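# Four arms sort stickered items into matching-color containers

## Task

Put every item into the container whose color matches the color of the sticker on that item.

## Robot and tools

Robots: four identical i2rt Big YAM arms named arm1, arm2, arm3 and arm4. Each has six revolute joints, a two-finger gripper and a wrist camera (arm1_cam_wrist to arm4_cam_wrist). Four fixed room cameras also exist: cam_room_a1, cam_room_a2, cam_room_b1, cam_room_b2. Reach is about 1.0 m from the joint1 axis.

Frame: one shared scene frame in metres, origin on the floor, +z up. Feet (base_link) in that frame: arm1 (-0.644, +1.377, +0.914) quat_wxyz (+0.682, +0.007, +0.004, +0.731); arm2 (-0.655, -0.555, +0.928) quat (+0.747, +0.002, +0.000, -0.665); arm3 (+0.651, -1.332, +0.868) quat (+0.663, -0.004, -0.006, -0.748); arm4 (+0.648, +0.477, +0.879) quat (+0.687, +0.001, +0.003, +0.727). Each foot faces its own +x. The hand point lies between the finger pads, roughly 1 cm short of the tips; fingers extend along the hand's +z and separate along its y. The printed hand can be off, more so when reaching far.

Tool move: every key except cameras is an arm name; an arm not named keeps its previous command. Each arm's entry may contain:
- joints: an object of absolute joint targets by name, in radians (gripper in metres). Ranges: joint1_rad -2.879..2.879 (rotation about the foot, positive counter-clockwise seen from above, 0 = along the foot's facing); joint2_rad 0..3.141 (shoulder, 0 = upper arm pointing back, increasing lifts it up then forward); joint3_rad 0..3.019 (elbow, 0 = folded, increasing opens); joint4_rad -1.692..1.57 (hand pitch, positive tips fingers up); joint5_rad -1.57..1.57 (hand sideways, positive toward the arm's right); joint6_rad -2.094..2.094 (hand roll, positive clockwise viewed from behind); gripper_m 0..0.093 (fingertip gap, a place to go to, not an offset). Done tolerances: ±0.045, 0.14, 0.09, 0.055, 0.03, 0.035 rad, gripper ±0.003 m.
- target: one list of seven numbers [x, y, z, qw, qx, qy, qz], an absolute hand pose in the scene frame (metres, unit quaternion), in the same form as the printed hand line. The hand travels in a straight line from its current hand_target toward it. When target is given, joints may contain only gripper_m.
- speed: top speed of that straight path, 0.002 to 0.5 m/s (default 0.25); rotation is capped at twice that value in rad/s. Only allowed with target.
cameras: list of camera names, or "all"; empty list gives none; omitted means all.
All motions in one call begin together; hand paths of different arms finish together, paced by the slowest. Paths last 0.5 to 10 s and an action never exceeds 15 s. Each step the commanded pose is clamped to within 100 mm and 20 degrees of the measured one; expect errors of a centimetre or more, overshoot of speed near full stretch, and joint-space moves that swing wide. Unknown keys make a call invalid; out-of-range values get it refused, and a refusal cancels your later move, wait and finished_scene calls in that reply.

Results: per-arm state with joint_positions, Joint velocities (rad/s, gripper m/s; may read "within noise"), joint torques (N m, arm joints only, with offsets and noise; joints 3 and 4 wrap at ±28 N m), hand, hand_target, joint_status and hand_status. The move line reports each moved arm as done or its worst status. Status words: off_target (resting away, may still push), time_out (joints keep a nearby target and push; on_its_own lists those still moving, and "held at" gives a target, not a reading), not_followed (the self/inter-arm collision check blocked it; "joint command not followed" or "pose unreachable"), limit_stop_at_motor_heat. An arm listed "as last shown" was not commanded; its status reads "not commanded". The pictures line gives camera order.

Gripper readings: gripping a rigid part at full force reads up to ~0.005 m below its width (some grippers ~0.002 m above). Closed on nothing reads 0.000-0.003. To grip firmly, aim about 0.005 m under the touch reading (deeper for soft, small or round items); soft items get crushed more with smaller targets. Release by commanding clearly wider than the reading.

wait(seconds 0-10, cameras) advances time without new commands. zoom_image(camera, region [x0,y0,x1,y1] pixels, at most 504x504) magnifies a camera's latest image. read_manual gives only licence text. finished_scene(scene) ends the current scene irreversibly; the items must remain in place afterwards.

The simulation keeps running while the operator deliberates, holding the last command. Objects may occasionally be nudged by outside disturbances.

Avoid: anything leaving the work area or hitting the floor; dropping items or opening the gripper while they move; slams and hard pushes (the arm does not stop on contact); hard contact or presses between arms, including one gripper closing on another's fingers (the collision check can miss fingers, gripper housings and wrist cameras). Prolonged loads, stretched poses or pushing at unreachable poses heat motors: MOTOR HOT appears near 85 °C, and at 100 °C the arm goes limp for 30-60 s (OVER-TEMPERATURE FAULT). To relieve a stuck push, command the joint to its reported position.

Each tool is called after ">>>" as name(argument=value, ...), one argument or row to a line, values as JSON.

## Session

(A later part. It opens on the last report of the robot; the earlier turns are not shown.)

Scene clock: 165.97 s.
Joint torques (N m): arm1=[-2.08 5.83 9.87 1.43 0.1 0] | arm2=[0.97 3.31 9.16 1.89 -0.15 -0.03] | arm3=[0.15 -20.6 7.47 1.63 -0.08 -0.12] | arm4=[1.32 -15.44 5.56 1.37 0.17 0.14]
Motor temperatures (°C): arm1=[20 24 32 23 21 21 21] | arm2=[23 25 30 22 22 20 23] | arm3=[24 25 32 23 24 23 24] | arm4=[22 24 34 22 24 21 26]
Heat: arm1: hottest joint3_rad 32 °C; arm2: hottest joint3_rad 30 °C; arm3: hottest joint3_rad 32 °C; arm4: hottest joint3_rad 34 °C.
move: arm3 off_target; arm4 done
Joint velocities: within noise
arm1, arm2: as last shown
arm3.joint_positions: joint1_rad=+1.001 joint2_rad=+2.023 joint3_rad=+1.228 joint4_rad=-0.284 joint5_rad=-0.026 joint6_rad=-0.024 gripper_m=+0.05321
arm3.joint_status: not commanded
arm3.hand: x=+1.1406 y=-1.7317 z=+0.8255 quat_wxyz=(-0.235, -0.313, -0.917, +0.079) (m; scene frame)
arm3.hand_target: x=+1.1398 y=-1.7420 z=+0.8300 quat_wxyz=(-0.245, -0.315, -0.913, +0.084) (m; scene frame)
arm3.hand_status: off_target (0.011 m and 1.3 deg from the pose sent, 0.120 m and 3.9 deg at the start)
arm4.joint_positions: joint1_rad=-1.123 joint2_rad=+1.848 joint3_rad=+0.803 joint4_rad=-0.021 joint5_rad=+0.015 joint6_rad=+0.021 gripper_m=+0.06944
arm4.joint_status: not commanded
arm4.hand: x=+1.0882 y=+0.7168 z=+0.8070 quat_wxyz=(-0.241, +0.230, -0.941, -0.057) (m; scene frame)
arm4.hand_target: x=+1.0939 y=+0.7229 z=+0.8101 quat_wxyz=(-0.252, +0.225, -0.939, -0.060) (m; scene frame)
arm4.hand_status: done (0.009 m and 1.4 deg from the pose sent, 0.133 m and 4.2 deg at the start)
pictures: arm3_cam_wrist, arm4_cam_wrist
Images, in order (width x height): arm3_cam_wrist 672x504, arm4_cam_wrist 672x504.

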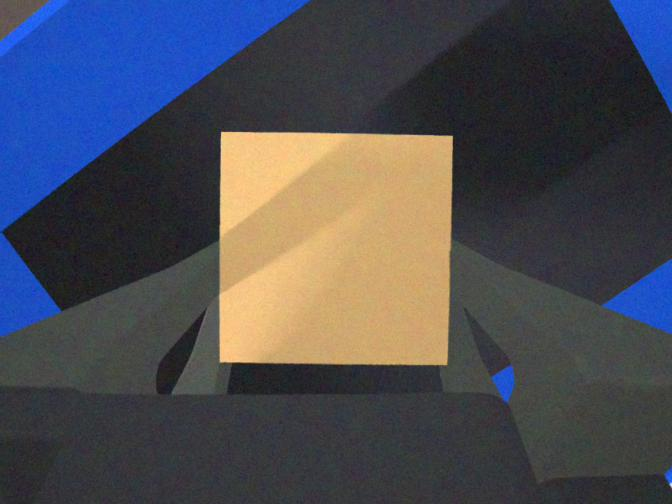

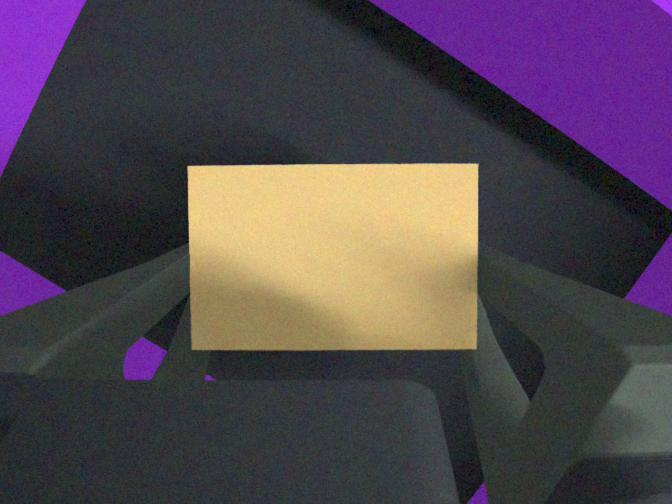

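Well centred; lower to contact.

>>> move(
  arm3={"target":[1.140,-1.742,0.785,0.2447,0.3145,0.9133,-0.0843],"speed":0.1},
  arm4={"target":[1.094,0.723,0.760,0.2517,-0.2254,0.9393,0.0604],"speed":0.1},
  cameras=[],
)

>>> move(
  arm3={"target":[1.140,-1.742,0.765,0.2447,0.3145,0.9133,-0.0843],"speed":0.05},
  arm4={"target":[1.094,0.723,0.742,0.2517,-0.2254,0.9393,0.0604],"speed":0.05},
  cameras=[],
)

>>> move(
  arm3={"target":[1.140,-1.742,0.75,0.2447,0.3145,0.9133,-0.0843],"speed":0.05},
  arm4={"target":[1.094,0.723,0.728,0.2517,-0.2254,0.9393,0.0604],"speed":0.05},
  cameras=["arm3_cam_wrist","arm4_cam_wrist"],
)

Scene clock: 173.33 s.
Joint torques (N m): arm1=[-1.79 6.01 9.72 1.31 0.06 0.03] | arm2=[0.91 3.31 9.17 1.89 -0.16 -0.02] | arm3=[0.26 -20.42 6.3 1.73 -0.06 -0.11] | arm4=[1.2 -15.27 4.94 1.36 0.21 0.19]
Motor temperatures (°C): arm1=[20 24 32 23 21 21 21] | arm2=[23 25 30 22 22 20 23] | arm3=[24 26 31 23 24 23 24] | arm4=[22 24 34 22 24 21 26]
Heat: arm1: hottest joint3_rad 32 °C; arm2: hottest joint3_rad 30 °C; arm3: hottest joint3_rad 31 °C; arm4: hottest joint3_rad 34 °C.
move: arm3 done; arm4 done
Joint velocities: within noise
arm1, arm2: as last shown
arm3.joint_positions: joint1_rad=+1.001 joint2_rad=+2.105 joint3_rad=+1.228 joint4_rad=-0.191 joint5_rad=-0.026 joint6_rad=-0.024 gripper_m=+0.05321
arm3.joint_status: not commanded
arm3.hand: x=+1.1437 y=-1.7348 z=+0.7863 quat_wxyz=(-0.240, -0.312, -0.916, +0.081) (m; scene frame)
arm3.hand_target: x=+1.1398 y=-1.7419 z=+0.7849 quat_wxyz=(-0.244, -0.315, -0.913, +0.084) (m; scene frame)
arm3.hand_status: done (0.008 m and 0.7 deg from the pose sent, 0.042 m and 1.3 deg at the start)
arm4.joint_positions: joint1_rad=-1.123 joint2_rad=+1.979 joint3_rad=+0.803 joint4_rad=+0.114 joint5_rad=+0.015 joint6_rad=+0.021 gripper_m=+0.06944
arm4.joint_status: not commanded
arm4.hand: x=+1.0877 y=+0.7165 z=+0.7600 quat_wxyz=(-0.242, +0.230, -0.941, -0.057) (m; scene frame)
arm4.hand_target: x=+1.0938 y=+0.7229 z=+0.7601 quat_wxyz=(-0.252, +0.225, -0.939, -0.060) (m; scene frame)
arm4.hand_status: done (0.009 m and 1.2 deg from the pose sent, 0.048 m and 1.4 deg at the start)
pictures: none
No camera images: "cameras" was empty.

Scene clock: 174.30 s.
Joint torques (N m): arm1=[-1.79 5.71 9.81 1.4 0.13 0] | arm2=[0.97 3.31 9.16 1.92 -0.16 -0.03] | arm3=[0.15 -18.96 6.28 1.57 -0.07 -0.11] | arm4=[1.38 -14.33 4.93 1.26 0.23 0.17]
Motor temperatures (°C): arm1=[20 24 32 23 21 21 21] | arm2=[23 25 30 22 22 20 23] | arm3=[24 26 31 23 24 23 24] | arm4=[22 24 34 22 24 21 26]
Heat: arm1: hottest joint3_rad 32 °C; arm2: hottest joint3_rad 30 °C; arm3: hottest joint3_rad 31 °C; arm4: hottest joint3_rad 34 °C.
move: arm3 off_target; arm4 done
Joint velocities: within noise
arm1, arm2: as last shown
arm3.joint_positions: joint1_rad=+1.001 joint2_rad=+2.130 joint3_rad=+1.228 joint4_rad=-0.146 joint5_rad=-0.026 joint6_rad=-0.024 gripper_m=+0.05321
arm3.joint_status: not commanded
arm3.hand: x=+1.1466 y=-1.7373 z=+0.7761 quat_wxyz=(-0.249, -0.311, -0.913, +0.085) (m; scene frame)
arm3.hand_target: x=+1.1398 y=-1.7418 z=+0.7653 quat_wxyz=(-0.245, -0.315, -0.913, +0.084) (m; scene frame)
arm3.hand_status: off_target (0.014 m and 0.6 deg from the pose sent, 0.023 m and 0.7 deg at the start)
arm4.joint_positions: joint1_rad=-1.123 joint2_rad=+2.018 joint3_rad=+0.804 joint4_rad=+0.161 joint5_rad=+0.015 joint6_rad=+0.023 gripper_m=+0.06944
arm4.joint_status: not commanded
arm4.hand: x=+1.0882 y=+0.7168 z=+0.7471 quat_wxyz=(-0.246, +0.229, -0.940, -0.058) (m; scene frame)
arm4.hand_target: x=+1.0937 y=+0.7228 z=+0.7422 quat_wxyz=(-0.251, +0.225, -0.939, -0.060) (m; scene frame)
arm4.hand_status: done (0.010 m and 0.8 deg from the pose sent, 0.020 m and 1.2 deg at the start)
pictures: none
No camera images: "cameras" was empty.

Scene clock: 175.27 s.
Joint torques (N m): arm1=[-2.26 5.89 9.78 1.25 0.12 0.01] | arm2=[0.97 3.25 9.16 1.91 -0.16 -0.03] | arm3=[0.15 -17.26 6.24 1.51 -0.07 -0.11] | arm4=[1.08 -12.34 5.16 1.22 0.24 0.14]
Motor temperatures (°C): arm1=[20 24 32 23 21 21 21] | arm2=[23 25 30 22 22 20 23] | arm3=[24 26 31 23 24 23 24] | arm4=[22 24 33 22 24 21 26]
Heat: arm1: hottest joint3_rad 32 °C; arm2: hottest joint3_rad 30 °C; arm3: hottest joint3_rad 31 °C; arm4: hottest joint3_rad 33 °C.
move: arm3 off_target; arm4 off_target
Joint velocities: within noise
arm1, arm2: as last shown
arm3.joint_positions: joint1_rad=+1.001 joint2_rad=+2.139 joint3_rad=+1.228 joint4_rad=-0.116 joint5_rad=-0.026 joint6_rad=-0.024 gripper_m=+0.05321
arm3.joint_status: not commanded
arm3.hand: x=+1.1501 y=-1.7402 z=+0.7745 quat_wxyz=(-0.259, -0.310, -0.911, +0.088) (m; scene frame)
arm3.hand_target: x=+1.1393 y=-1.7413 z=+0.7508 quat_wxyz=(-0.245, -0.315, -0.913, +0.084) (m; scene frame)
arm3.hand_status: off_target (0.027 m and 1.8 deg from the pose sent, 0.027 m and 0.6 deg at the start)
arm4.joint_positions: joint1_rad=-1.123 joint2_rad=+2.032 joint3_rad=+0.804 joint4_rad=+0.203 joint5_rad=+0.015 joint6_rad=+0.024 gripper_m=+0.06944
arm4.joint_status: not commanded
arm4.hand: x=+1.0928 y=+0.7193 z=+0.7458 quat_wxyz=(-0.260, +0.227, -0.937, -0.062) (m; scene frame)
arm4.hand_target: x=+1.0931 y=+0.7224 z=+0.7286 quat_wxyz=(-0.252, +0.225, -0.939, -0.060) (m; scene frame)
arm4.hand_status: off_target (0.018 m and 1.0 deg from the pose sent, 0.021 m and 0.8 deg at the start)
pictures: arm3_cam_wrist, arm4_cam_wrist
Images, in order (width x height): arm3_cam_wrist 672x504, arm4_cam_wrist 672x504.

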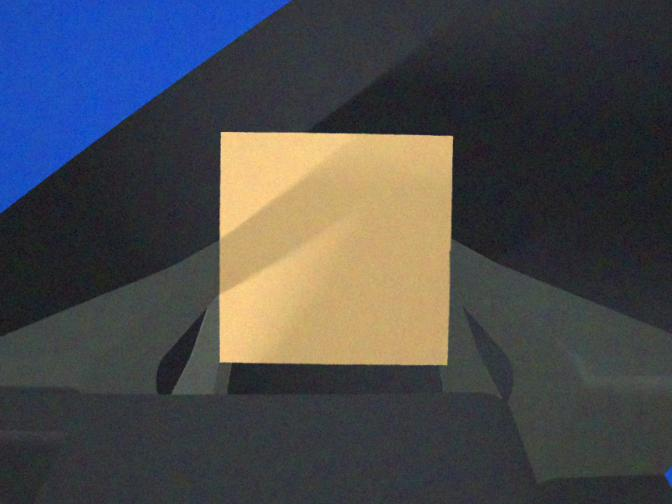

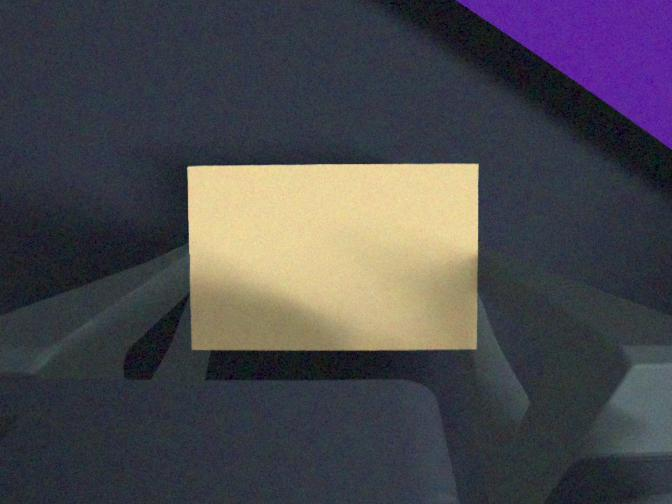

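>>> move(
  arm3={"joints":{"gripper_m":0.085}},
  arm4={"joints":{"gripper_m":0.092}},
  cameras=[],
)

>>> move(
  arm3={"target":[1.09,-1.695,1.0,0.2447,0.3145,0.9133,-0.0843],"speed":0.3},
  arm4={"target":[1.03,0.68,1.0,0.2517,-0.2254,0.9393,0.0604],"speed":0.3},
  cameras=["arm3_cam_wrist","arm4_cam_wrist","cam_room_a1","cam_room_a2"],
)

Scene clock: 179.63 s.
Joint torques (N m): arm1=[-1.79 6.3 9.61 1.43 0.09 -0.01] | arm2=[0.91 3.43 9.16 1.92 -0.16 -0.03] | arm3=[0.32 -20.19 6.02 1.48 -0.07 -0.1] | arm4=[0.85 -14.33 4.66 1.11 0.13 0.17]
Motor temperatures (°C): arm1=[20 24 32 23 21 21 21] | arm2=[23 25 30 22 22 20 23] | arm3=[24 26 31 23 24 23 24] | arm4=[22 24 33 22 24 21 26]
Heat: arm1: hottest joint3_rad 32 °C; arm2: hottest joint3_rad 30 °C; arm3: hottest joint3_rad 31 °C; arm4: hottest joint3_rad 33 °C.
move: arm3 done; arm4 done
Joint velocities: within noise
arm1, arm2: as last shown
arm3.joint_positions: joint1_rad=+1.001 joint2_rad=+2.166 joint3_rad=+1.228 joint4_rad=-0.116 joint5_rad=-0.026 joint6_rad=-0.024 gripper_m=+0.08496
arm3.joint_status: all done
arm3.hand: x=+1.1452 y=-1.7363 z=+0.7579 quat_wxyz=(-0.247, -0.312, -0.914, +0.084) (m; scene frame)
arm3.hand_target: x=+1.1393 y=-1.7413 z=+0.7508 quat_wxyz=(-0.245, -0.315, -0.913, +0.084) (m; scene frame)
arm3.hand_status: not commanded
arm4.joint_positions: joint1_rad=-1.120 joint2_rad=+2.053 joint3_rad=+0.808 joint4_rad=+0.205 joint5_rad=+0.018 joint6_rad=+0.023 gripper_m=+0.09191
arm4.joint_status: all done
arm4.hand: x=+1.0899 y=+0.7185 z=+0.7366 quat_wxyz=(-0.253, +0.229, -0.938, -0.059) (m; scene frame)
arm4.hand_target: x=+1.0931 y=+0.7225 z=+0.7285 quat_wxyz=(-0.252, +0.226, -0.939, -0.060) (m; scene frame)
arm4.hand_status: not commanded
pictures: none
No camera images: "cameras" was empty.

Scene clock: 181.27 s.
Joint torques (N m): arm1=[-1.79 5.3 9.7 1.24 0.11 0] | arm2=[1.03 3.31 9.2 1.91 -0.16 -0.03] | arm3=[0.38 -15.5 10.32 0.68 0.04 -0.09] | arm4=[-0.09 -8.53 11.17 0.34 -0.04 0.02]
Motor temperatures (°C): arm1=[20 24 32 23 21 21 21] | arm2=[23 25 30 22 22 20 23] | arm3=[24 26 30 23 24 23 24] | arm4=[22 24 33 22 24 21 26]
Heat: arm1: hottest joint3_rad 32 °C; arm2: hottest joint3_rad 30 °C; arm3: hottest joint3_rad 30 °C; arm4: hottest joint3_rad 33 °C.
move: arm3 done; arm4 off_target
Joint velocities: within noise
arm1, arm2: as last shown
arm3.joint_positions: joint1_rad=+1.001 joint2_rad=+1.607 joint3_rad=+1.148 joint4_rad=-0.603 joint5_rad=-0.028 joint6_rad=-0.024 gripper_m=+0.08496
arm3.joint_status: not commanded
arm3.hand: x=+1.0895 y=-1.6869 z=+0.9954 quat_wxyz=(-0.243, -0.312, -0.915, +0.082) (m; scene frame)
arm3.hand_target: x=+1.0898 y=-1.6950 z=+1.0001 quat_wxyz=(-0.245, -0.315, -0.913, +0.084) (m; scene frame)
arm3.hand_status: done (0.009 m and 0.5 deg from the pose sent, 0.252 m and 0.4 deg at the start)
arm4.joint_positions: joint1_rad=-1.127 joint2_rad=+1.245 joint3_rad=+0.731 joint4_rad=-0.551 joint5_rad=+0.014 joint6_rad=+0.024 gripper_m=+0.09191
arm4.joint_status: not commanded
arm4.hand: x=+1.0153 y=+0.6750 z=+0.9848 quat_wxyz=(-0.241, +0.227, -0.942, -0.057) (m; scene frame)
arm4.hand_target: x=+1.0294 y=+0.6797 z=+1.0002 quat_wxyz=(-0.252, +0.225, -0.939, -0.060) (m; scene frame)
arm4.hand_status: off_target (0.022 m and 1.4 deg from the pose sent, 0.273 m and 0.5 deg at the start)
pictures: arm3_cam_wrist, arm4_cam_wrist, cam_room_a1, cam_room_a2
Images, in order (width x height): arm3_cam_wrist 672x504, arm4_cam_wrist 672x504, cam_room_a1 672x504, cam_room_a2 672x504.

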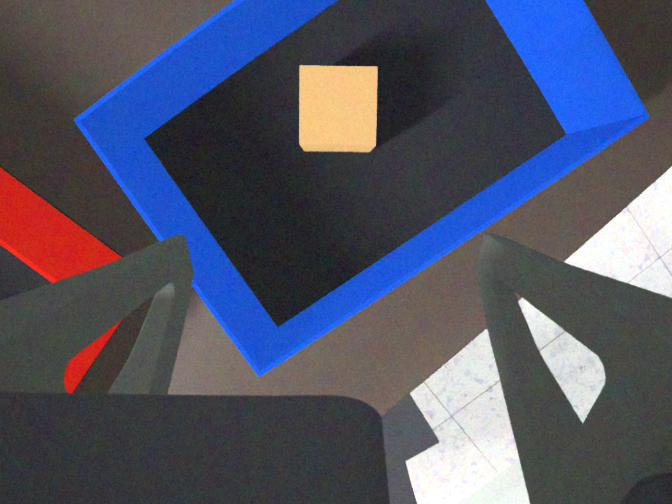

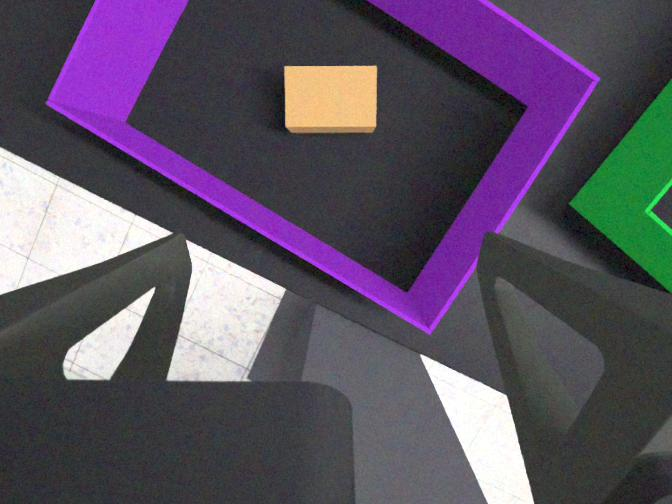

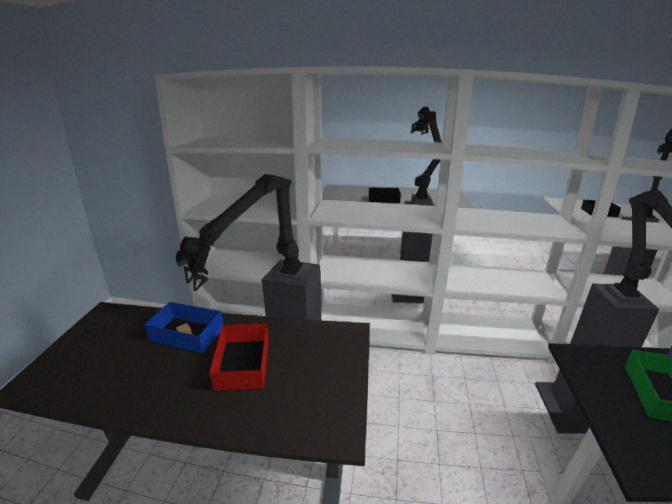

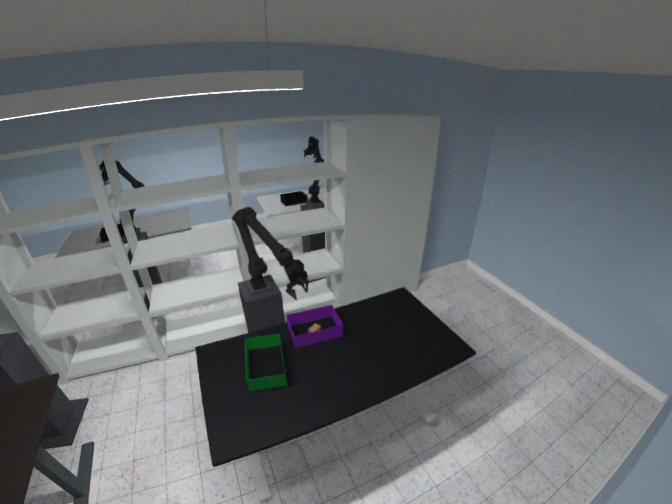

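>>> finished_scene(
  scene=3,
)

The scene is finished: the task was done.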